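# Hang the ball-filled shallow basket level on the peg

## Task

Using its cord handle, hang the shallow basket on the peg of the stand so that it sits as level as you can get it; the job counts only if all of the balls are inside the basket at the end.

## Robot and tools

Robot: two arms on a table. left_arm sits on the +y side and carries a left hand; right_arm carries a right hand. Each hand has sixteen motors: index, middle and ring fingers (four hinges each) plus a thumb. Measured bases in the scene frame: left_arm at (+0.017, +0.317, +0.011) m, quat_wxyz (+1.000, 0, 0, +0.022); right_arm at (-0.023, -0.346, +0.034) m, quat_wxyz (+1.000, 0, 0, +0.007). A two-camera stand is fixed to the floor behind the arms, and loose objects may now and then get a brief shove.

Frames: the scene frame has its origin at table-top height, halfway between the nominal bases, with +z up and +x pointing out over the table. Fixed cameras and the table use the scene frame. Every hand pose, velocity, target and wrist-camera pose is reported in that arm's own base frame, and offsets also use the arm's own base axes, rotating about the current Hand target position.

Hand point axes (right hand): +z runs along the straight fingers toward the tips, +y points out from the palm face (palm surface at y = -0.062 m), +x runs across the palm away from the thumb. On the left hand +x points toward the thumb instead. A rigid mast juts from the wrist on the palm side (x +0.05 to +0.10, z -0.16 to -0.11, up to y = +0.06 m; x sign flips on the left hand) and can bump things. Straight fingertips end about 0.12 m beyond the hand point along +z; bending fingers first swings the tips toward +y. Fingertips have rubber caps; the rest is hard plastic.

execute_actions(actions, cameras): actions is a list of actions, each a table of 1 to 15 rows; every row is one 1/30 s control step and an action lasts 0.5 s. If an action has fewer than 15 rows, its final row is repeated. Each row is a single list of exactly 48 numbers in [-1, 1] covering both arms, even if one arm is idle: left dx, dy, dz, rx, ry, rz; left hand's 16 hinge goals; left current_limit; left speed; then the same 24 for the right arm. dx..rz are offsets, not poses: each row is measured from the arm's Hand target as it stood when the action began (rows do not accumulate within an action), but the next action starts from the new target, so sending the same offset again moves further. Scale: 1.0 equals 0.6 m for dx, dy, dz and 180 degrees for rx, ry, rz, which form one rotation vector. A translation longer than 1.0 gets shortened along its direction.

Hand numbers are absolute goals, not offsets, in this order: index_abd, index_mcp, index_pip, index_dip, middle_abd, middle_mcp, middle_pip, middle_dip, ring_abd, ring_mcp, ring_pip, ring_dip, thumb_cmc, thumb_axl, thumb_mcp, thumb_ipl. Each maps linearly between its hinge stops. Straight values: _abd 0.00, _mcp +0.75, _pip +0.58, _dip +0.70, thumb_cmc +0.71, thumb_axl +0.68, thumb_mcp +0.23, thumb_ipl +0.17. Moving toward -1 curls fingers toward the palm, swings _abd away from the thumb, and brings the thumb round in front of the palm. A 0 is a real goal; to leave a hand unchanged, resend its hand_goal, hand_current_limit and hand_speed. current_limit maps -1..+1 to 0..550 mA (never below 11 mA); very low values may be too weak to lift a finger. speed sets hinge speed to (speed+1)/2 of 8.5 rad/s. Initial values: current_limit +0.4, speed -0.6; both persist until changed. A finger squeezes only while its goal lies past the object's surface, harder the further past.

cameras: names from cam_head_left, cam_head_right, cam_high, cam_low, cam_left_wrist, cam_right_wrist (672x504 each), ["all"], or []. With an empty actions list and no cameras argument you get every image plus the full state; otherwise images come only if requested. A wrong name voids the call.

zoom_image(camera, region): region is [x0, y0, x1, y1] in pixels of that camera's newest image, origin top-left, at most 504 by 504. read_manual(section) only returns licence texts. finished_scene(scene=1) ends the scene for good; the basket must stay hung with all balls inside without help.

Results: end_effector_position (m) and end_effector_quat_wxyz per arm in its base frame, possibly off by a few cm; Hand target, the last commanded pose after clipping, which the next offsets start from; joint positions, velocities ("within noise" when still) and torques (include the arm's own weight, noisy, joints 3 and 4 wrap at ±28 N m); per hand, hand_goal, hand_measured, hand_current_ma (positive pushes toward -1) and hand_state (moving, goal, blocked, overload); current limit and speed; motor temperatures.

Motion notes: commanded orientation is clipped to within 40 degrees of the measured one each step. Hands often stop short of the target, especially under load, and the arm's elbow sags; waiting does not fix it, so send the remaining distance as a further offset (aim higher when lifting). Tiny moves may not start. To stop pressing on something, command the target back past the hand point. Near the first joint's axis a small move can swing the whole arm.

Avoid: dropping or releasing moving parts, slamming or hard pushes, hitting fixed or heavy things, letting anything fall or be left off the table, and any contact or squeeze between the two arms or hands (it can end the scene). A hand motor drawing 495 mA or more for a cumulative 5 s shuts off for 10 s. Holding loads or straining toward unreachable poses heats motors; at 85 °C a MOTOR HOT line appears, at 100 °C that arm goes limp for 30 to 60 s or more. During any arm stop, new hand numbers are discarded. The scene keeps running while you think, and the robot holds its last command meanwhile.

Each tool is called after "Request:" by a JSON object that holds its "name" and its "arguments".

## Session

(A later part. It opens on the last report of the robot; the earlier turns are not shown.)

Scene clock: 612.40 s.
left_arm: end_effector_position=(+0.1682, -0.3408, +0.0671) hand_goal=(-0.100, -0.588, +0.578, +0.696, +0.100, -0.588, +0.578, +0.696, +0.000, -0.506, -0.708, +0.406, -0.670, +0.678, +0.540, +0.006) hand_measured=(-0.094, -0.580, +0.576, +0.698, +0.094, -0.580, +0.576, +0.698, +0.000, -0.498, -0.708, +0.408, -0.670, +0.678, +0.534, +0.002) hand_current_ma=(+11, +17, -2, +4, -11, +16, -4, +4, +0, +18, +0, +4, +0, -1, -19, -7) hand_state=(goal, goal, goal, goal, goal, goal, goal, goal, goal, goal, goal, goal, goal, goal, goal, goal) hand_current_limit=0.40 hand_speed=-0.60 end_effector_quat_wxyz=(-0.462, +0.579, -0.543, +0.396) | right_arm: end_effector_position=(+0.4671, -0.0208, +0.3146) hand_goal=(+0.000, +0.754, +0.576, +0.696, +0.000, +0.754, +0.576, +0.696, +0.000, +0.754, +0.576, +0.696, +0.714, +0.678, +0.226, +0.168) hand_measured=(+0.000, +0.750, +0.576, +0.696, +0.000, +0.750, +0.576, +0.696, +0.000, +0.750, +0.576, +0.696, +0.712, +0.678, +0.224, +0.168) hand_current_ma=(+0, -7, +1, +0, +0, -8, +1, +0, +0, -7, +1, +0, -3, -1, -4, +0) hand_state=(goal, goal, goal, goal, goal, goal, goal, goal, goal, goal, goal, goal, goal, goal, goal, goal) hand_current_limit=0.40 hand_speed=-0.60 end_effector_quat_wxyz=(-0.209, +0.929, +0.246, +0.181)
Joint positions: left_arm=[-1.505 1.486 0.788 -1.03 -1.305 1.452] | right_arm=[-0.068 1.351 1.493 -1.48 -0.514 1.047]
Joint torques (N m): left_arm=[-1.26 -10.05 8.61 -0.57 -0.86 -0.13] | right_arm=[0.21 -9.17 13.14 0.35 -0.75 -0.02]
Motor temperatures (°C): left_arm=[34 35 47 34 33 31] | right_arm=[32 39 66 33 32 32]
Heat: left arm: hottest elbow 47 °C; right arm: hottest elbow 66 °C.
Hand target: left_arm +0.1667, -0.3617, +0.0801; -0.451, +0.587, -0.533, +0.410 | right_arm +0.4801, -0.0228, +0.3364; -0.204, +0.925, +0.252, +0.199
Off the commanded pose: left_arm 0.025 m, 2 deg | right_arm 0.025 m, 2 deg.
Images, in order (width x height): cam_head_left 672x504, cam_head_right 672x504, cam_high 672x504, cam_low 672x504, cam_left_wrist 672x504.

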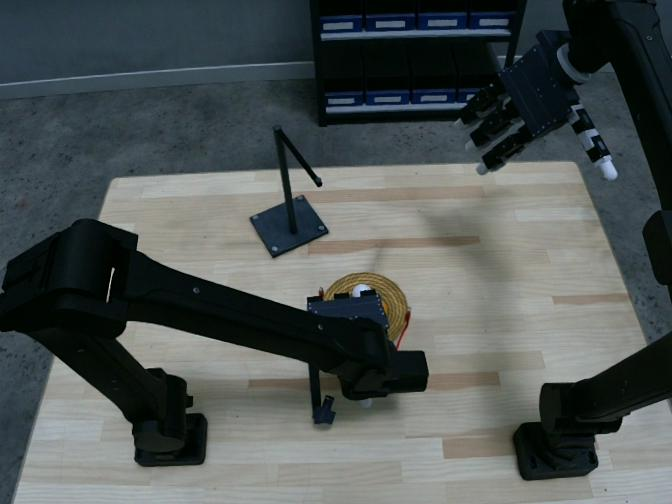

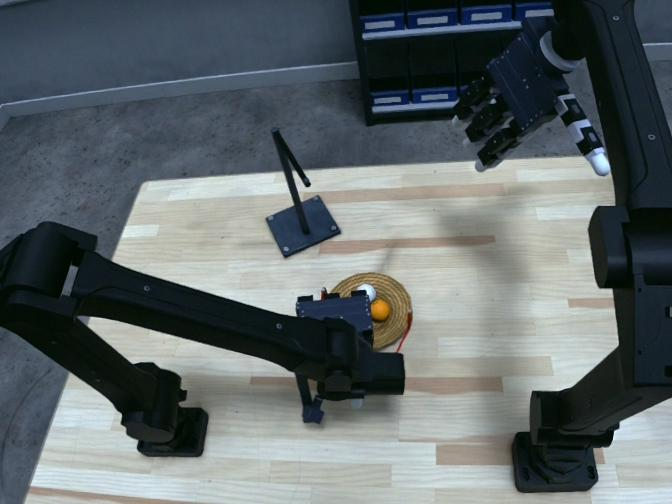

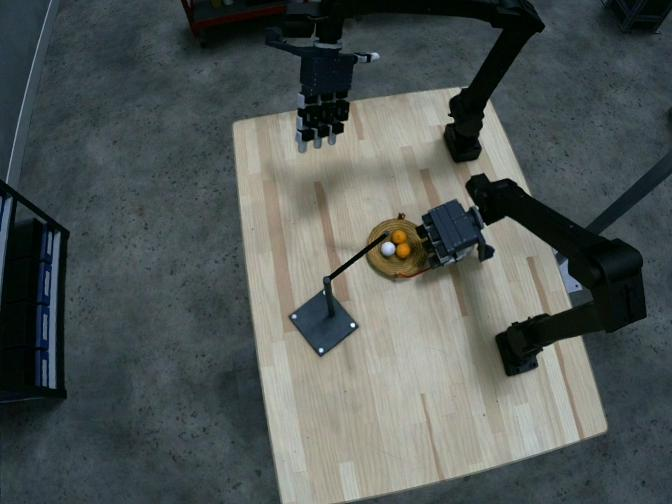

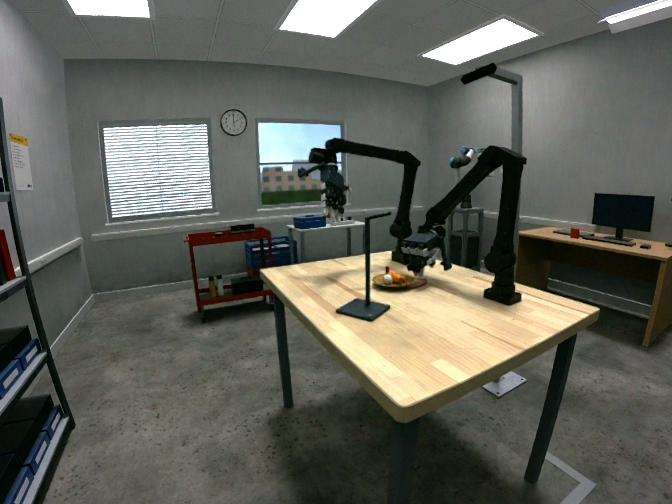

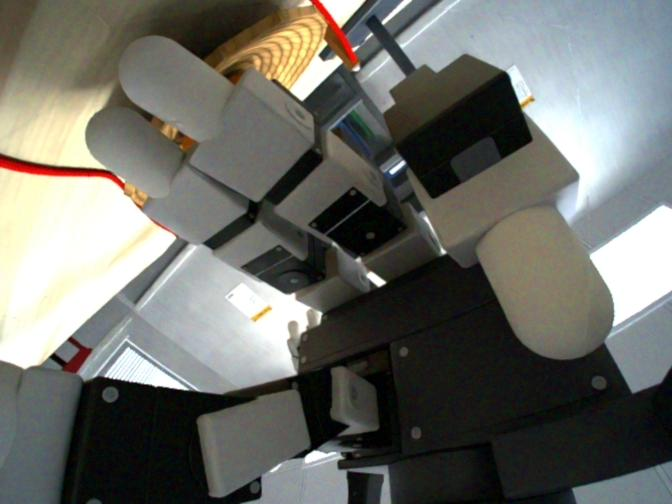

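Request:
{"name": "execute_actions", "arguments": {"actions": [[[0,0.1,0.1,0,0,0,-0.1,-0.589,0.577,0.696,0.1,-0.589,0.577,0.696,0,-0.507,-0.708,0.406,-0.671,0.677,0.539,0.005,0.4,-0.6,0,0,0,0,0,0,0,0.754,0.576,0.696,0,0.754,0.576,0.696,0,0.754,0.576,0.696,0.714,0.678,0.226,0.168,0.4,-0.6]],[[0,0.12,0.05,0,0,0,-0.1,-0.589,0.577,0.696,0.1,-0.589,0.577,0.696,0,-0.507,-0.708,0.406,-0.671,0.677,0.539,0.005,0.4,-0.6,0,0,0,0,0,0,0,0.754,0.576,0.696,0,0.754,0.576,0.696,0,0.754,0.576,0.696,0.714,0.678,0.226,0.168,0.4,-0.6]]], "cameras": ["cam_head_left", "cam_head_right", "cam_high"]}}

Request:
{"name": "zoom_image", "arguments": {"camera": "cam_head_right", "region": [280, 260, 440, 420]}}

Request:
{"name": "zoom_image", "arguments": {"camera": "cam_head_left", "region": [280, 260, 440, 420]}}

Scene clock: 633.40 s.
left_arm: end_effector_position=(+0.1672, -0.2345, +0.1703) hand_goal=(-0.100, -0.588, +0.578, +0.696, +0.100, -0.588, +0.578, +0.696, +0.000, -0.506, -0.708, +0.406, -0.670, +0.678, +0.540, +0.006) hand_measured=(-0.092, -0.580, +0.576, +0.698, +0.094, -0.582, +0.576, +0.698, +0.000, -0.498, -0.708, +0.408, -0.670, +0.678, +0.534, +0.004) hand_current_ma=(+12, +16, -2, +4, -11, +15, -3, +4, +0, +17, +0, +4, +1, -1, -18, -7) hand_state=(goal, goal, goal, goal, goal, goal, goal, goal, goal, goal, goal, goal, goal, goal, goal, goal) hand_current_limit=0.40 hand_speed=-0.60 end_effector_quat_wxyz=(-0.448, +0.590, -0.529, +0.414) | right_arm: end_effector_position=(+0.4671, -0.0208, +0.3146) hand_goal=(+0.000, +0.754, +0.576, +0.696, +0.000, +0.754, +0.576, +0.696, +0.000, +0.754, +0.576, +0.696, +0.714, +0.678, +0.226, +0.168) hand_measured=(+0.000, +0.750, +0.576, +0.696, +0.000, +0.750, +0.576, +0.696, +0.000, +0.750, +0.576, +0.696, +0.712, +0.678, +0.224, +0.168) hand_current_ma=(+0, -7, +1, +0, +0, -8, +1, +0, +0, -7, +1, +0, -3, -1, -4, +0) hand_state=(goal, goal, goal, goal, goal, goal, goal, goal, goal, goal, goal, goal, goal, goal, goal, goal) hand_current_limit=0.40 hand_speed=-0.60 end_effector_quat_wxyz=(-0.209, +0.929, +0.246, +0.181)
Joint positions: left_arm=[-1.483 0.962 0.671 -1.303 -1.312 1.531] | right_arm=[-0.068 1.351 1.493 -1.48 -0.514 1.047]
Joint torques (N m): left_arm=[-0.15 -5.07 6.45 -0.38 -0.79 0.08] | right_arm=[0.03 -8.88 13.11 0.29 -0.75 -0.01]
Motor temperatures (°C): left_arm=[34 36 49 34 34 31] | right_arm=[32 39 67 33 32 32]
Heat: left arm: hottest elbow 49 °C; right arm: hottest elbow 67 °C.
Hand target: left_arm +0.1667, -0.2297, +0.1701; -0.451, +0.587, -0.533, +0.410 | right_arm +0.4801, -0.0228, +0.3364; -0.204, +0.925, +0.252, +0.199
Off the commanded pose: left_arm 0.005 m, 1 deg | right_arm 0.025 m, 2 deg.
Images, in order (width x height): cam_head_left 672x504, cam_head_right 672x504, cam_high 672x504.

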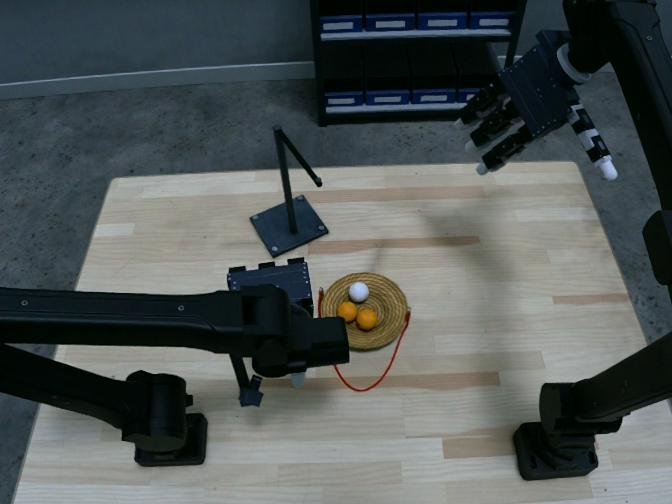

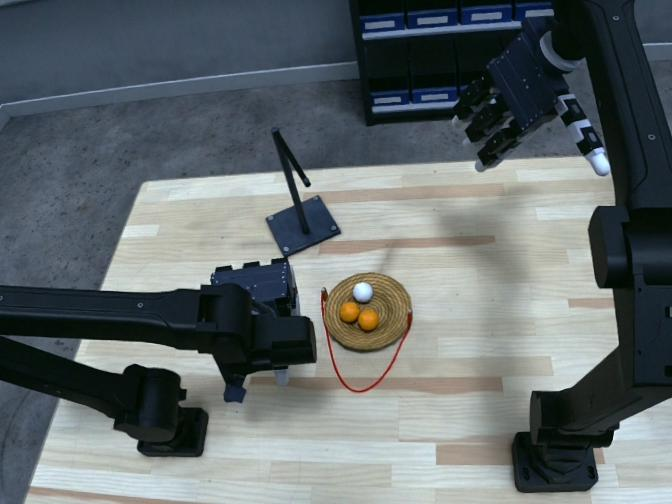

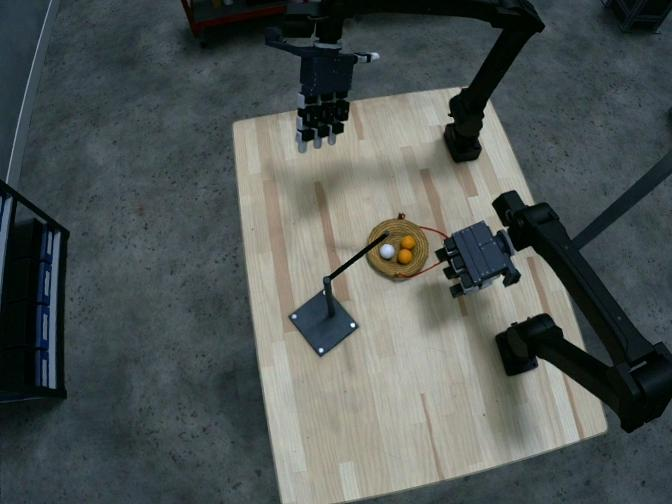

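Scaled by 3.150 from the camera's 672x504 image, which has a finer 960x720 frame.

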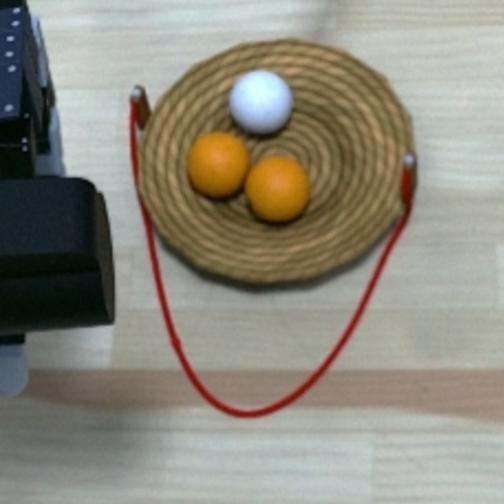

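Scaled by 3.150 from the camera's 672x504 image, which has a finer 960x720 frame.

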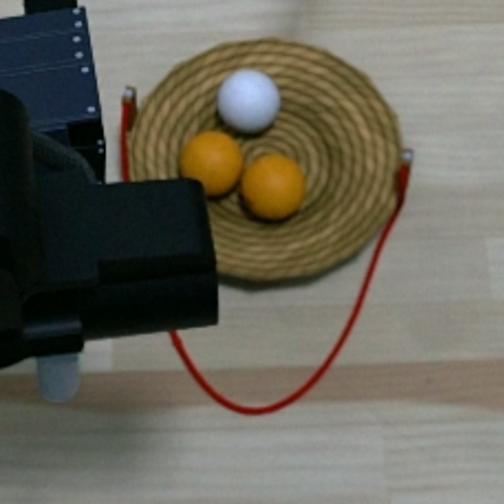

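Request:
{"name": "execute_actions", "arguments": {"actions": [[[0.0125,-0.0875,-0.05,0,0,0,-0.117,-0.712,0.577,0.696,0.117,-0.712,0.577,0.696,0,-0.507,-0.708,0.406,-0.671,0.677,0.562,-0.092,0.4,-0.6,0,0,0,0,0,0,0,0.754,0.576,0.696,0,0.754,0.576,0.696,0,0.754,0.576,0.696,0.714,0.678,0.226,0.168,0.4,-0.6]],[[0.0125,-0.0875,-0.084,0,0,0,-0.117,-0.712,0.577,0.696,0.117,-0.712,0.577,0.696,0,-0.507,-0.708,0.406,-0.671,0.677,0.562,-0.092,0.4,-0.6,0,0,0,0,0,0,0,0.754,0.576,0.696,0,0.754,0.576,0.696,0,0.754,0.576,0.696,0.714,0.678,0.226,0.168,0.4,-0.6]]], "cameras": ["cam_head_left", "cam_head_right", "cam_left_wrist"]}}

Request:
{"name": "zoom_image", "arguments": {"camera": "cam_head_right", "region": [280, 260, 440, 420]}}

Scene clock: 674.87 s.
left_arm: end_effector_position=(+0.1757, -0.3146, +0.0760) hand_goal=(-0.116, -0.712, +0.578, +0.696, +0.118, -0.712, +0.578, +0.696, +0.000, -0.506, -0.708, +0.406, -0.670, +0.678, +0.562, -0.092) hand_measured=(-0.094, -0.702, +0.576, +0.698, +0.094, -0.702, +0.576, +0.698, +0.000, -0.498, -0.708, +0.408, -0.670, +0.678, +0.554, -0.090) hand_current_ma=(+48, +23, -1, +4, -53, +21, -3, +4, +0, +17, +0, +4, +1, -1, -19, +4) hand_state=(blocked, goal, goal, goal, blocked, goal, goal, goal, goal, goal, goal, goal, goal, goal, goal, goal) hand_current_limit=0.40 hand_speed=-0.60 end_effector_quat_wxyz=(-0.463, +0.576, -0.544, +0.397) | right_arm: end_effector_position=(+0.4671, -0.0208, +0.3146) hand_goal=(+0.000, +0.754, +0.576, +0.696, +0.000, +0.754, +0.576, +0.696, +0.000, +0.754, +0.576, +0.696, +0.714, +0.678, +0.226, +0.168) hand_measured=(+0.000, +0.750, +0.576, +0.696, +0.000, +0.750, +0.576, +0.696, +0.000, +0.750, +0.576, +0.696, +0.712, +0.678, +0.224, +0.168) hand_current_ma=(+0, -7, +1, +0, +0, -8, +1, +0, +0, -7, +1, +0, -3, -1, -4, +0) hand_state=(goal, goal, goal, goal, goal, goal, goal, goal, goal, goal, goal, goal, goal, goal, goal, goal) hand_current_limit=0.40 hand_speed=-0.60 end_effector_quat_wxyz=(-0.209, +0.929, +0.246, +0.181)
Joint positions: left_arm=[-1.477 1.381 0.709 -0.943 -1.311 1.573] | right_arm=[-0.068 1.351 1.493 -1.48 -0.514 1.047]
Joint torques (N m): left_arm=[0.44 -8.76 8.88 0.42 -0.91 0.09] | right_arm=[-0.03 -8.88 13.14 0.23 -0.75 0]
Motor temperatures (°C): left_arm=[34 35 49 33 34 31] | right_arm=[32 39 68 33 32 32]
Heat: left arm: hottest elbow 49 °C; right arm: hottest elbow 68 °C.
Hand target: left_arm +0.1817, -0.3348, +0.0897; -0.451, +0.587, -0.533, +0.409 | right_arm +0.4801, -0.0228, +0.3364; -0.204, +0.925, +0.252, +0.199
Off the commanded pose: left_arm 0.025 m, 3 deg | right_arm 0.025 m, 2 deg.
Images, in order (width x height): cam_head_left 672x504, cam_head_right 672x504, cam_left_wrist 672x504.

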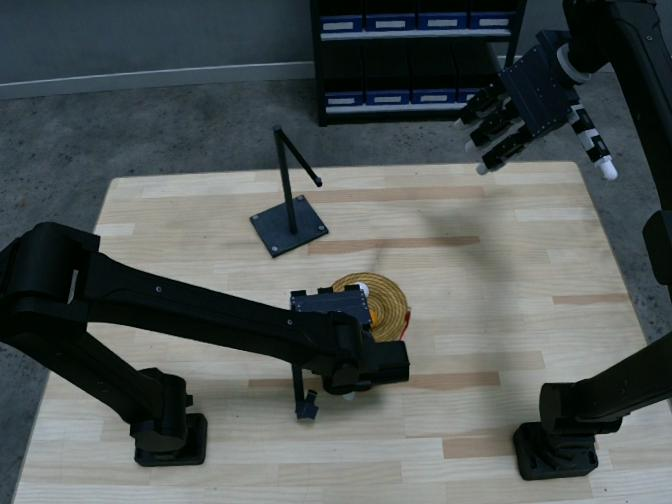

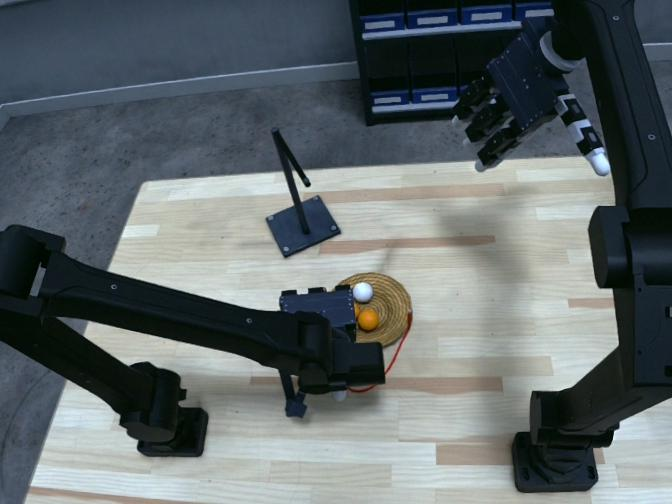

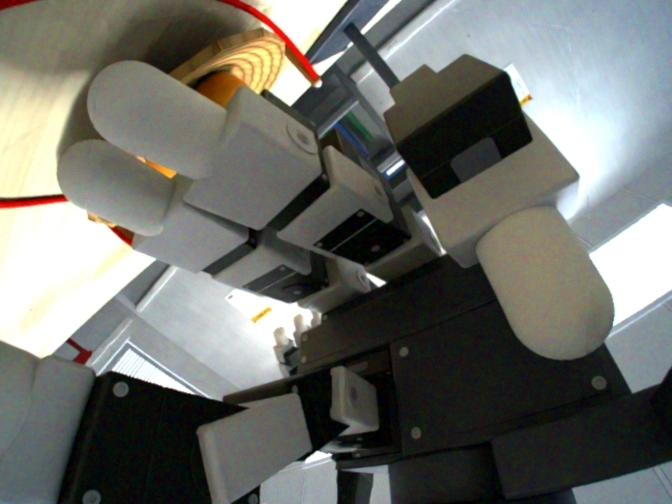

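Scaled by 3.150 from the camera's 672x504 image, which has a finer 960x720 frame.

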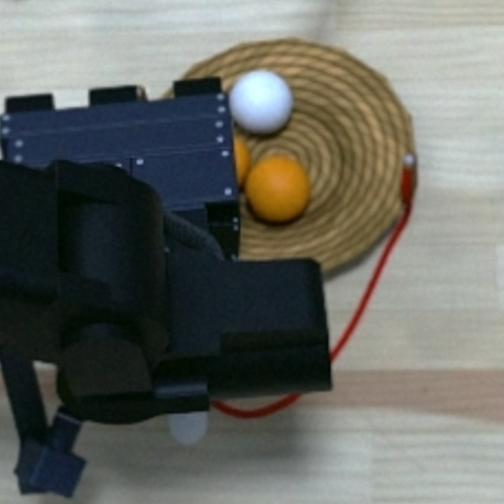

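Request:
{"name": "execute_actions", "arguments": {"actions": [[[0.004,0.005,-0.05,0,0,0,-0.09,-0.712,0.577,0.696,0.09,-0.712,0.577,0.696,0,-0.507,-0.708,0.406,-0.671,0.677,0.562,-0.092,0.4,-0.6,0,0,0,0,0,0,0,0.754,0.576,0.696,0,0.754,0.576,0.696,0,0.754,0.576,0.696,0.714,0.678,0.226,0.168,0.4,-0.6]]], "cameras": ["cam_head_right", "cam_left_wrist", "cam_low"]}}

Request:
{"name": "zoom_image", "arguments": {"camera": "cam_head_right", "region": [280, 260, 440, 420]}}

Request:
{"name": "zoom_image", "arguments": {"camera": "cam_low", "region": [360, 230, 460, 310]}}

Scene clock: 683.57 s.
left_arm: end_effector_position=(+0.1811, -0.3355, +0.0632) hand_goal=(-0.090, -0.712, +0.578, +0.696, +0.090, -0.712, +0.578, +0.696, +0.000, -0.506, -0.708, +0.406, -0.670, +0.678, +0.562, -0.092) hand_measured=(-0.088, -0.702, +0.576, +0.698, +0.088, -0.702, +0.576, +0.698, +0.000, -0.498, -0.708, +0.408, -0.670, +0.678, +0.554, -0.090) hand_current_ma=(+1, +23, -1, +4, -2, +21, -3, +4, +0, +17, +0, +4, +1, -1, -19, +4) hand_state=(goal, goal, goal, goal, goal, goal, goal, goal, goal, goal, goal, goal, goal, goal, goal, goal) hand_current_limit=0.40 hand_speed=-0.60 end_effector_quat_wxyz=(-0.448, +0.587, -0.532, +0.414) | right_arm: end_effector_position=(+0.4671, -0.0208, +0.3146) hand_goal=(+0.000, +0.754, +0.576, +0.696, +0.000, +0.754, +0.576, +0.696, +0.000, +0.754, +0.576, +0.696, +0.714, +0.678, +0.226, +0.168) hand_measured=(+0.000, +0.750, +0.576, +0.696, +0.000, +0.750, +0.576, +0.696, +0.000, +0.750, +0.576, +0.696, +0.712, +0.678, +0.224, +0.168) hand_current_ma=(+0, -7, +1, +0, +0, -8, +1, +0, +0, -7, +1, +0, -3, -1, -4, +0) hand_state=(goal, goal, goal, goal, goal, goal, goal, goal, goal, goal, goal, goal, goal, goal, goal, goal) hand_current_limit=0.40 hand_speed=-0.60 end_effector_quat_wxyz=(-0.209, +0.929, +0.246, +0.181)
Joint positions: left_arm=[-1.467 1.428 0.709 -0.795 -1.311 1.621] | right_arm=[-0.068 1.351 1.493 -1.48 -0.514 1.047]
Joint torques (N m): left_arm=[0.38 -9.29 4.79 0.69 -0.8 0.09] | right_arm=[0.03 -9.11 13.12 0.31 -0.74 -0.01]
Motor temperatures (°C): left_arm=[34 35 50 33 35 31] | right_arm=[32 39 68 33 32 32]
Heat: left arm: hottest elbow 50 °C; right arm: hottest elbow 68 °C.
Hand target: left_arm +0.1841, -0.3318, +0.0597; -0.451, +0.587, -0.533, +0.410 | right_arm +0.4801, -0.0228, +0.3364; -0.204, +0.925, +0.252, +0.199
Off the commanded pose: left_arm 0.006 m, 1 deg | right_arm 0.025 m, 2 deg.
Images, in order (width x height): cam_head_right 672x504, cam_low 672x504, cam_left_wrist 672x504.

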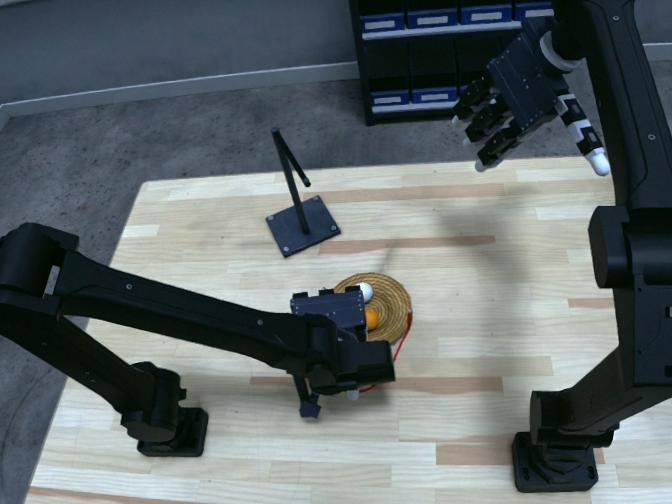

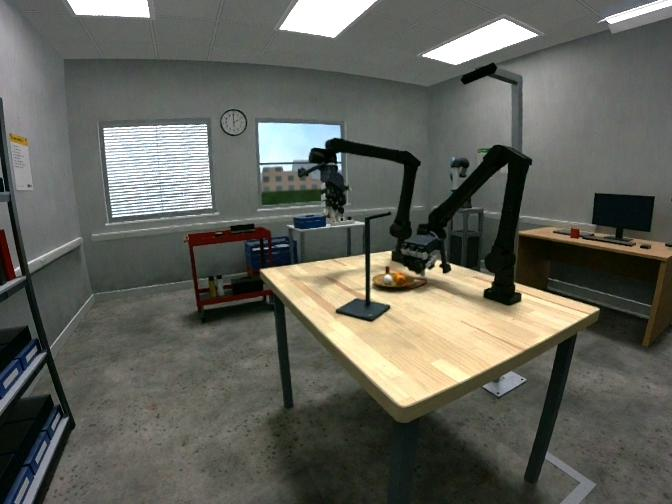

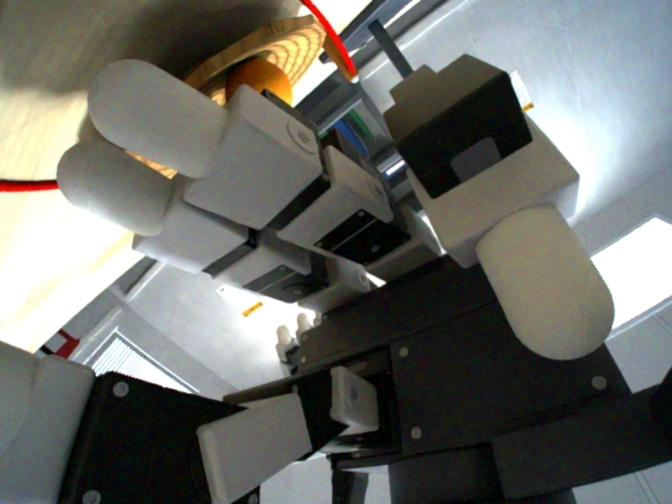

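Scaled by 3.150 from the camera's 672x504 image, which has a finer 960x720 frame.

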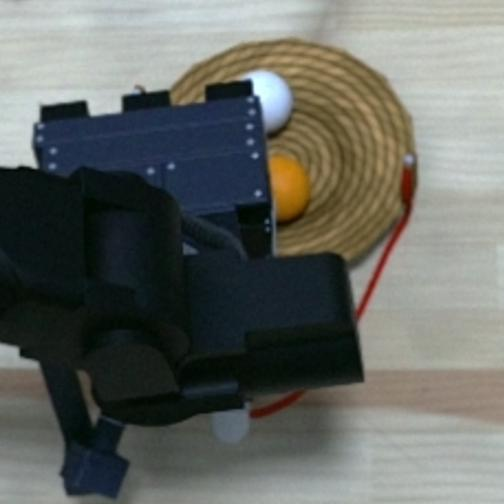

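Scaled by 5.040 from the camera's 672x504 image, which has a finer 960x720 frame.

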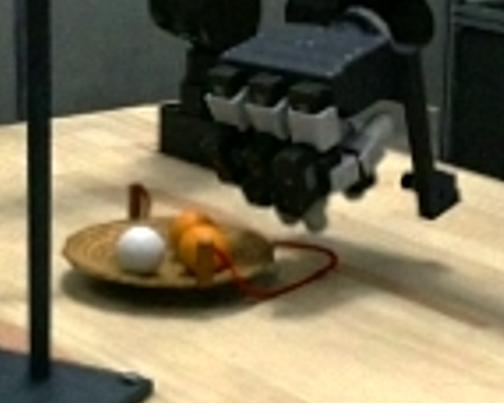

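Request:
{"name": "execute_actions", "arguments": {"actions": [[[0,0.015,-0.04,0,0,0,-0.09,-0.712,0.577,0.696,0.09,-0.712,0.577,0.696,0,-0.507,-0.708,0.406,-0.671,0.677,0.562,-0.092,0.4,-0.6,0,0,0,0,0,0,0,0.754,0.576,0.696,0,0.754,0.576,0.696,0,0.754,0.576,0.696,0.714,0.678,0.226,0.168,0.4,-0.6]]], "cameras": ["cam_head_right", "cam_left_wrist", "cam_low"]}}

Request:
{"name": "zoom_image", "arguments": {"camera": "cam_head_right", "region": [280, 260, 440, 420]}}

Request:
{"name": "zoom_image", "arguments": {"camera": "cam_low", "region": [360, 230, 460, 310]}}

Scene clock: 691.70 s.
left_arm: end_effector_position=(+0.1809, -0.3268, +0.0397) hand_goal=(-0.090, -0.712, +0.578, +0.696, +0.090, -0.712, +0.578, +0.696, +0.000, -0.506, -0.708, +0.406, -0.670, +0.678, +0.562, -0.092) hand_measured=(-0.090, -0.714, +0.576, +0.698, +0.088, -0.702, +0.576, +0.698, +0.000, -0.498, -0.708, +0.408, -0.670, +0.678, +0.554, -0.090) hand_current_ma=(+1, -2, -2, +4, -2, +21, -3, +4, +0, +17, +0, +4, +1, -1, -19, +4) hand_state=(goal, goal, goal, goal, goal, goal, goal, goal, goal, goal, goal, goal, goal, goal, goal, goal) hand_current_limit=0.40 hand_speed=-0.60 end_effector_quat_wxyz=(-0.448, +0.587, -0.533, +0.414) | right_arm: end_effector_position=(+0.4671, -0.0208, +0.3146) hand_goal=(+0.000, +0.754, +0.576, +0.696, +0.000, +0.754, +0.576, +0.696, +0.000, +0.754, +0.576, +0.696, +0.714, +0.678, +0.226, +0.168) hand_measured=(+0.000, +0.750, +0.576, +0.696, +0.000, +0.750, +0.576, +0.696, +0.000, +0.750, +0.576, +0.696, +0.712, +0.678, +0.224, +0.168) hand_current_ma=(+0, -7, +1, +0, +0, -8, +1, +0, +0, -7, +1, +0, -3, -1, -4, +0) hand_state=(goal, goal, goal, goal, goal, goal, goal, goal, goal, goal, goal, goal, goal, goal, goal, goal) hand_current_limit=0.40 hand_speed=-0.60 end_effector_quat_wxyz=(-0.209, +0.929, +0.246, +0.181)
Joint positions: left_arm=[-1.464 1.459 0.657 -0.696 -1.311 1.636] | right_arm=[-0.068 1.351 1.493 -1.48 -0.514 1.047]
Joint torques (N m): left_arm=[0.5 -8.94 4.52 0.72 -0.77 0.08] | right_arm=[0.03 -8.88 13.16 0.35 -0.74 0]
Motor temperatures (°C): left_arm=[34 35 49 33 35 31] | right_arm=[32 39 68 33 32 32]
Heat: left arm: hottest elbow 49 °C; right arm: hottest elbow 68 °C.
Hand target: left_arm +0.1841, -0.3228, +0.0357; -0.451, +0.587, -0.533, +0.410 | right_arm +0.4801, -0.0228, +0.3364; -0.204, +0.925, +0.252, +0.199
Off the commanded pose: left_arm 0.007 m, 1 deg | right_arm 0.025 m, 2 deg.
Images, in order (width x height): cam_head_right 672x504, cam_low 672x504, cam_left_wrist 672x504.

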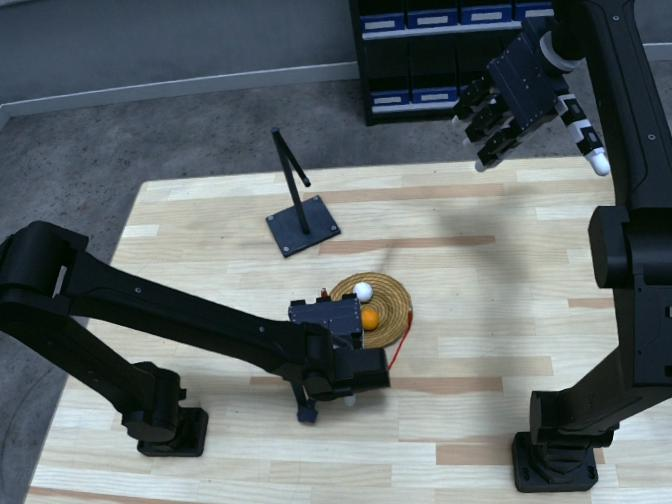

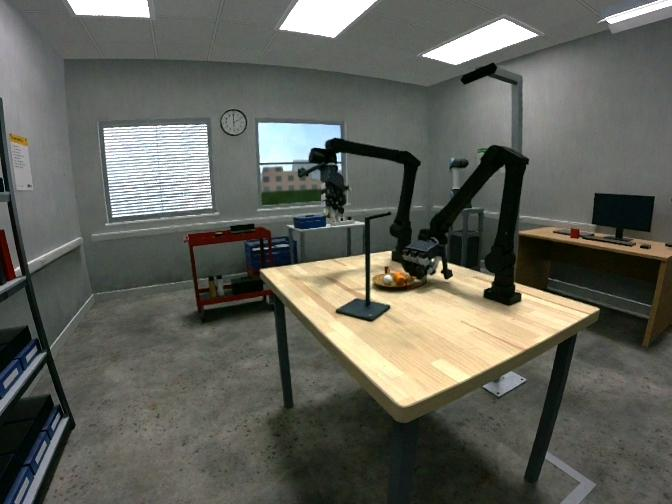

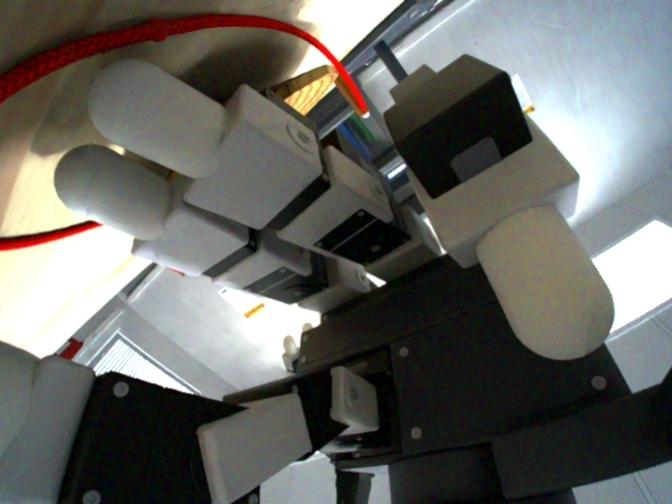

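Scaled by 3.150 from the camera's 672x504 image, which has a finer 960x720 frame.

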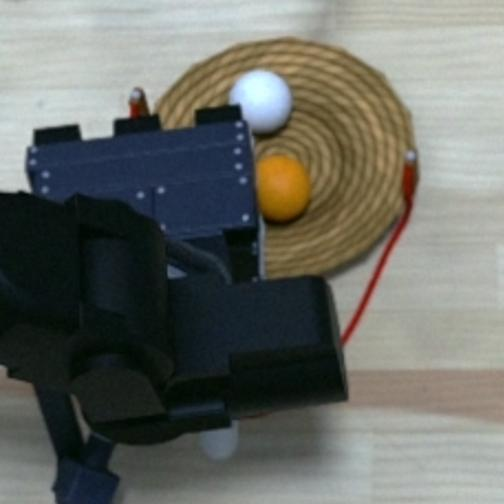

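Scaled by 5.040 from the camera's 672x504 image, which has a finer 960x720 frame.

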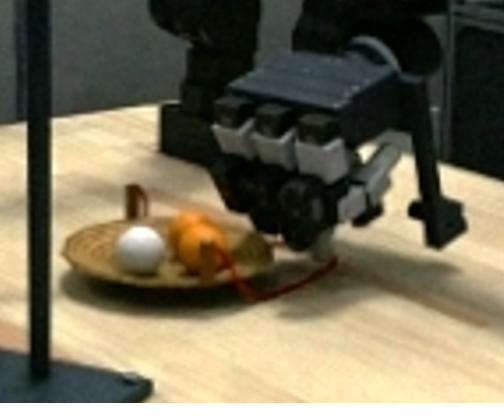

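Request:
{"name": "zoom_image", "arguments": {"camera": "cam_left_wrist", "region": [0, 0, 250, 340]}}

Scaled by 1.482 from the camera's 672x504 image, which has a finer 960x720 frame.

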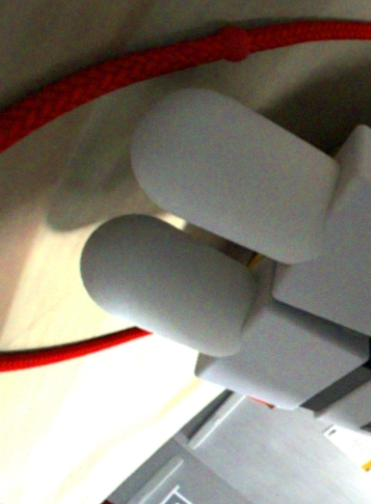

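Request:
{"name": "execute_actions", "arguments": {"actions": [[[0,0,-0.009,0,0,0,-0.09,-0.712,0.577,0.696,0.09,-0.712,0.577,0.696,0,-0.507,-0.708,0.406,-0.671,0.677,0.562,-0.092,0.4,-0.6,0,0,0,0,0,0,0,0.754,0.576,0.696,0,0.754,0.576,0.696,0,0.754,0.576,0.696,0.714,0.678,0.226,0.168,0.4,-0.6]]], "cameras": ["cam_left_wrist"]}}

Request:
{"name": "zoom_image", "arguments": {"camera": "cam_left_wrist", "region": [0, 0, 250, 340]}}

Scene clock: 710.13 s.
left_arm: end_effector_position=(+0.1811, -0.3280, +0.0370) hand_goal=(-0.090, -0.712, +0.578, +0.696, +0.090, -0.712, +0.578, +0.696, +0.000, -0.506, -0.708, +0.406, -0.670, +0.678, +0.562, -0.092) hand_measured=(-0.090, -0.720, +0.576, +0.698, +0.088, -0.702, +0.576, +0.698, +0.000, -0.498, -0.708, +0.408, -0.670, +0.678, +0.554, -0.090) hand_current_ma=(+1, -15, -2, +4, -2, +21, -3, +4, +0, +17, +0, +4, +1, -1, -19, +4) hand_state=(goal, goal, goal, goal, goal, goal, goal, goal, goal, goal, goal, goal, goal, goal, goal, goal) hand_current_limit=0.40 hand_speed=-0.60 end_effector_quat_wxyz=(-0.445, +0.589, -0.530, +0.417) | right_arm: end_effector_position=(+0.4671, -0.0208, +0.3146) hand_goal=(+0.000, +0.754, +0.576, +0.696, +0.000, +0.754, +0.576, +0.696, +0.000, +0.754, +0.576, +0.696, +0.714, +0.678, +0.226, +0.168) hand_measured=(+0.000, +0.750, +0.576, +0.696, +0.000, +0.750, +0.576, +0.696, +0.000, +0.750, +0.576, +0.696, +0.712, +0.678, +0.224, +0.168) hand_current_ma=(+0, -7, +1, +0, +0, -8, +1, +0, +0, -7, +1, +0, -3, -1, -4, +0) hand_state=(goal, goal, goal, goal, goal, goal, goal, goal, goal, goal, goal, goal, goal, goal, goal, goal) hand_current_limit=0.40 hand_speed=-0.60 end_effector_quat_wxyz=(-0.209, +0.929, +0.246, +0.181)
Joint positions: left_arm=[-1.464 1.465 0.652 -0.675 -1.311 1.637] | right_arm=[-0.068 1.351 1.493 -1.48 -0.514 1.047]
Joint torques (N m): left_arm=[0.62 -8.41 4.42 0.61 -0.74 0.1] | right_arm=[0.09 -9 13.16 0.32 -0.74 -0.03]
Motor temperatures (°C): left_arm=[34 35 47 33 35 31] | right_arm=[32 39 68 33 32 32]
Heat: left arm: hottest elbow 47 °C; right arm: hottest elbow 68 °C.
Hand target: left_arm +0.1841, -0.3228, +0.0303; -0.451, +0.587, -0.533, +0.410 | right_arm +0.4801, -0.0228, +0.3364; -0.204, +0.925, +0.252, +0.199
Off the commanded pose: left_arm 0.009 m, 1 deg | right_arm 0.025 m, 2 deg.
Images, in order (width x height): cam_left_wrist 672x504.

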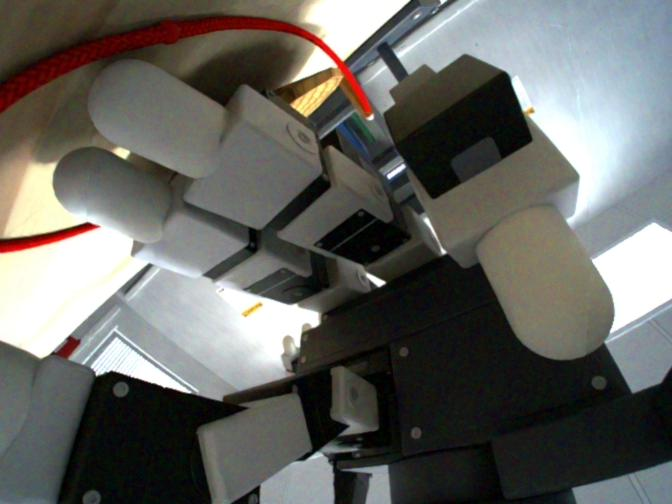

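Scaled by 1.482 from the camera's 672x504 image, which has a finer 960x720 frame.

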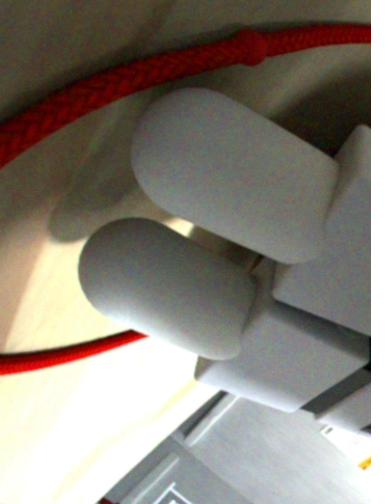

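Request:
{"name": "execute_actions", "arguments": {"actions": [[[0,0,0,0,0,0,-0.09,-0.712,0.577,0.696,0.09,-0.712,0.577,0.696,0,-0.507,-0.708,0.406,-0.671,0.677,0.36,-0.092,0.4,-0.7,0,0,0,0,0,0,0,0.754,0.576,0.696,0,0.754,0.576,0.696,0,0.754,0.576,0.696,0.714,0.678,0.226,0.168,0.4,-0.6]]], "cameras": ["cam_left_wrist", "cam_head_right", "cam_low"]}}

Request:
{"name": "zoom_image", "arguments": {"camera": "cam_left_wrist", "region": [0, 0, 300, 440]}}

Request:
{"name": "zoom_image", "arguments": {"camera": "cam_low", "region": [360, 230, 460, 310]}}

Scene clock: 731.80 s.
left_arm: end_effector_position=(+0.1811, -0.3280, +0.0370) hand_goal=(-0.090, -0.712, +0.578, +0.696, +0.090, -0.712, +0.578, +0.696, +0.000, -0.506, -0.708, +0.406, -0.670, +0.678, +0.360, -0.092) hand_measured=(-0.090, -0.720, +0.576, +0.698, +0.088, -0.702, +0.576, +0.698, +0.000, -0.498, -0.708, +0.408, -0.670, +0.678, +0.360, -0.090) hand_current_ma=(+1, -15, -2, +4, -2, +21, -3, +4, +0, +17, +0, +4, +1, -1, +1, +4) hand_state=(goal, goal, goal, goal, goal, goal, goal, goal, goal, goal, goal, goal, goal, goal, goal, goal) hand_current_limit=0.40 hand_speed=-0.70 end_effector_quat_wxyz=(-0.445, +0.589, -0.530, +0.417) | right_arm: end_effector_position=(+0.4671, -0.0208, +0.3146) hand_goal=(+0.000, +0.754, +0.576, +0.696, +0.000, +0.754, +0.576, +0.696, +0.000, +0.754, +0.576, +0.696, +0.714, +0.678, +0.226, +0.168) hand_measured=(+0.000, +0.750, +0.576, +0.696, +0.000, +0.750, +0.576, +0.696, +0.000, +0.750, +0.576, +0.696, +0.712, +0.678, +0.224, +0.168) hand_current_ma=(+0, -7, +1, +0, +0, -8, +1, +0, +0, -7, +1, +0, -3, -1, -4, +0) hand_state=(goal, goal, goal, goal, goal, goal, goal, goal, goal, goal, goal, goal, goal, goal, goal, goal) hand_current_limit=0.40 hand_speed=-0.60 end_effector_quat_wxyz=(-0.209, +0.929, +0.246, +0.181)
Joint positions: left_arm=[-1.464 1.465 0.652 -0.675 -1.311 1.637] | right_arm=[-0.068 1.351 1.493 -1.48 -0.514 1.047]
Joint torques (N m): left_arm=[0.44 -8.23 4.41 0.69 -0.76 0.08] | right_arm=[0.09 -8.94 13.11 0.29 -0.73 0]
Motor temperatures (°C): left_arm=[34 35 45 33 35 31] | right_arm=[32 39 68 33 32 32]
Heat: left arm: hottest elbow 45 °C; right arm: hottest elbow 68 °C.
Hand target: left_arm +0.1841, -0.3228, +0.0303; -0.451, +0.587, -0.533, +0.410 | right_arm +0.4801, -0.0228, +0.3364; -0.204, +0.925, +0.252, +0.199
Off the commanded pose: left_arm 0.009 m, 1 deg | right_arm 0.025 m, 2 deg.
Images, in order (width x height): cam_head_right 672x504, cam_low 672x504, cam_left_wrist 672x504.

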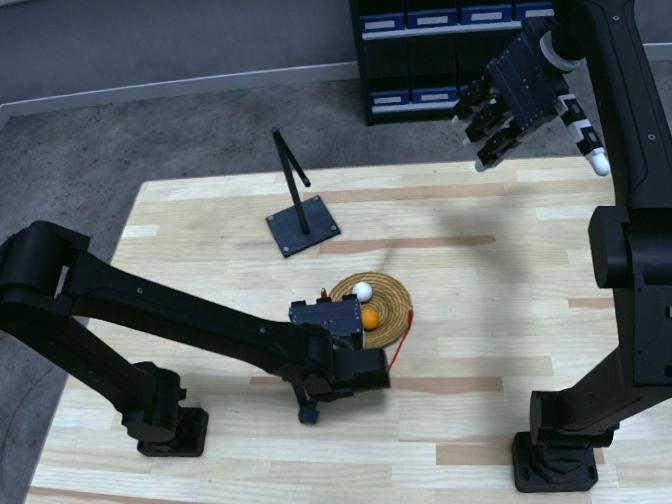

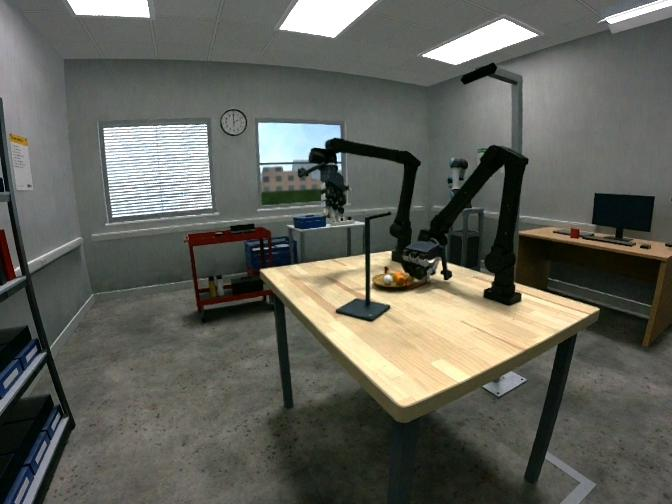

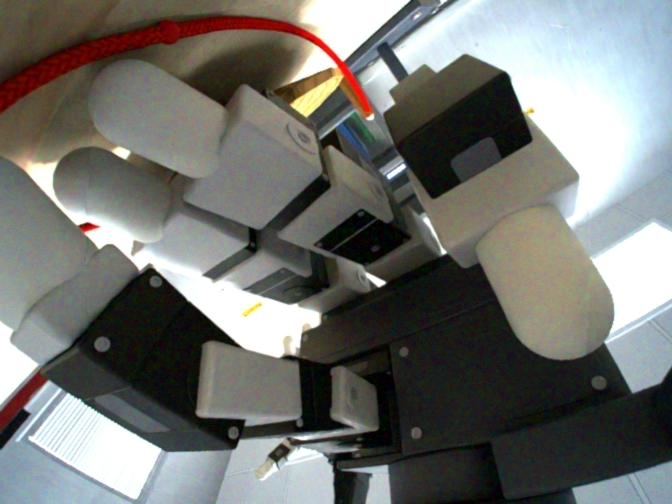

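Scaled by 1.145 from the camera's 672x504 image, which has a finer 960x720 frame.

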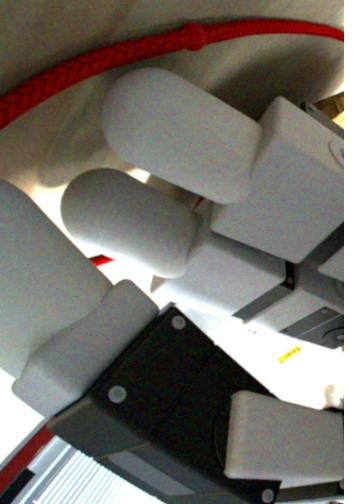

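Scaled by 5.040 from the camera's 672x504 image, which has a finer 960x720 frame.

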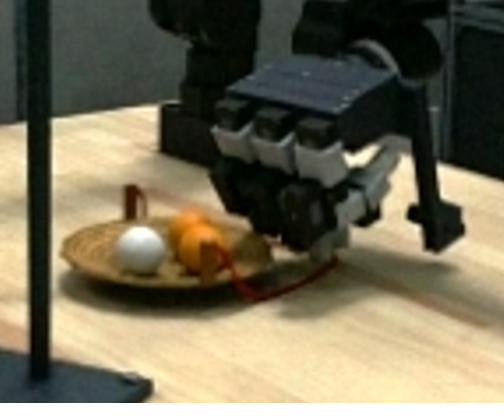

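Request:
{"name": "execute_actions", "arguments": {"actions": [[[0,0,0,0,0,0,-0.09,-0.712,0.577,0.696,0.09,-0.712,0.577,0.696,0,-0.507,-0.708,0.406,-0.671,0.677,0.25,-0.092,0.4,-0.7,0,0,0,0,0,0,0,0.754,0.576,0.696,0,0.754,0.576,0.696,0,0.754,0.576,0.696,0.714,0.678,0.226,0.168,0.4,-0.6]]], "cameras": ["cam_left_wrist"]}}

Request:
{"name": "zoom_image", "arguments": {"camera": "cam_left_wrist", "region": [0, 0, 300, 440]}}

Scene clock: 738.30 s.
left_arm: end_effector_position=(+0.1811, -0.3280, +0.0370) hand_goal=(-0.090, -0.712, +0.578, +0.696, +0.090, -0.712, +0.578, +0.696, +0.000, -0.506, -0.708, +0.406, -0.670, +0.678, +0.250, -0.092) hand_measured=(-0.090, -0.720, +0.576, +0.698, +0.088, -0.702, +0.576, +0.698, +0.000, -0.498, -0.708, +0.408, -0.670, +0.678, +0.252, -0.090) hand_current_ma=(+1, -15, -2, +4, -2, +21, -3, +4, +0, +17, +0, +4, +1, -1, +2, +4) hand_state=(goal, goal, goal, goal, goal, goal, goal, goal, goal, goal, goal, goal, goal, goal, goal, goal) hand_current_limit=0.40 hand_speed=-0.70 end_effector_quat_wxyz=(-0.445, +0.589, -0.530, +0.417) | right_arm: end_effector_position=(+0.4671, -0.0208, +0.3146) hand_goal=(+0.000, +0.754, +0.576, +0.696, +0.000, +0.754, +0.576, +0.696, +0.000, +0.754, +0.576, +0.696, +0.714, +0.678, +0.226, +0.168) hand_measured=(+0.000, +0.750, +0.576, +0.696, +0.000, +0.750, +0.576, +0.696, +0.000, +0.750, +0.576, +0.696, +0.712, +0.678, +0.224, +0.168) hand_current_ma=(+0, -7, +1, +0, +0, -8, +1, +0, +0, -7, +1, +0, -3, -1, -4, +0) hand_state=(goal, goal, goal, goal, goal, goal, goal, goal, goal, goal, goal, goal, goal, goal, goal, goal) hand_current_limit=0.40 hand_speed=-0.60 end_effector_quat_wxyz=(-0.209, +0.929, +0.246, +0.181)
Joint positions: left_arm=[-1.464 1.465 0.652 -0.675 -1.311 1.637] | right_arm=[-0.068 1.351 1.493 -1.48 -0.514 1.047]
Joint torques (N m): left_arm=[0.44 -8.12 4.41 0.83 -0.79 0.1] | right_arm=[0.03 -8.88 13.16 0.35 -0.73 -0.02]
Motor temperatures (°C): left_arm=[34 35 45 33 35 31] | right_arm=[32 39 69 33 32 32]
Heat: left arm: hottest elbow 45 °C; right arm: hottest elbow 69 °C.
Hand target: left_arm +0.1841, -0.3228, +0.0303; -0.451, +0.587, -0.533, +0.410 | right_arm +0.4801, -0.0228, +0.3364; -0.204, +0.925, +0.252, +0.199
Off the commanded pose: left_arm 0.009 m, 1 deg | right_arm 0.025 m, 2 deg.
Images, in order (width x height): cam_left_wrist 672x504.

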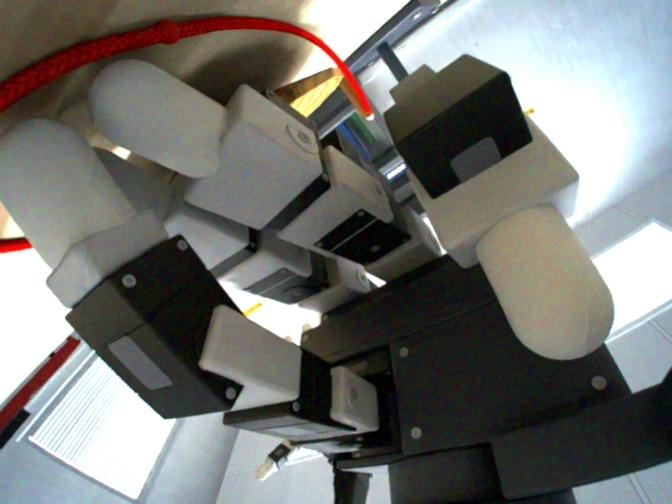

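Scaled by 1.145 from the camera's 672x504 image, which has a finer 960x720 frame.

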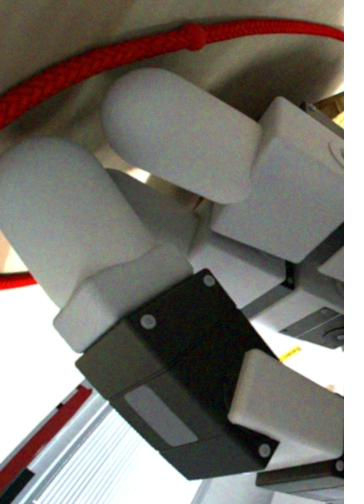

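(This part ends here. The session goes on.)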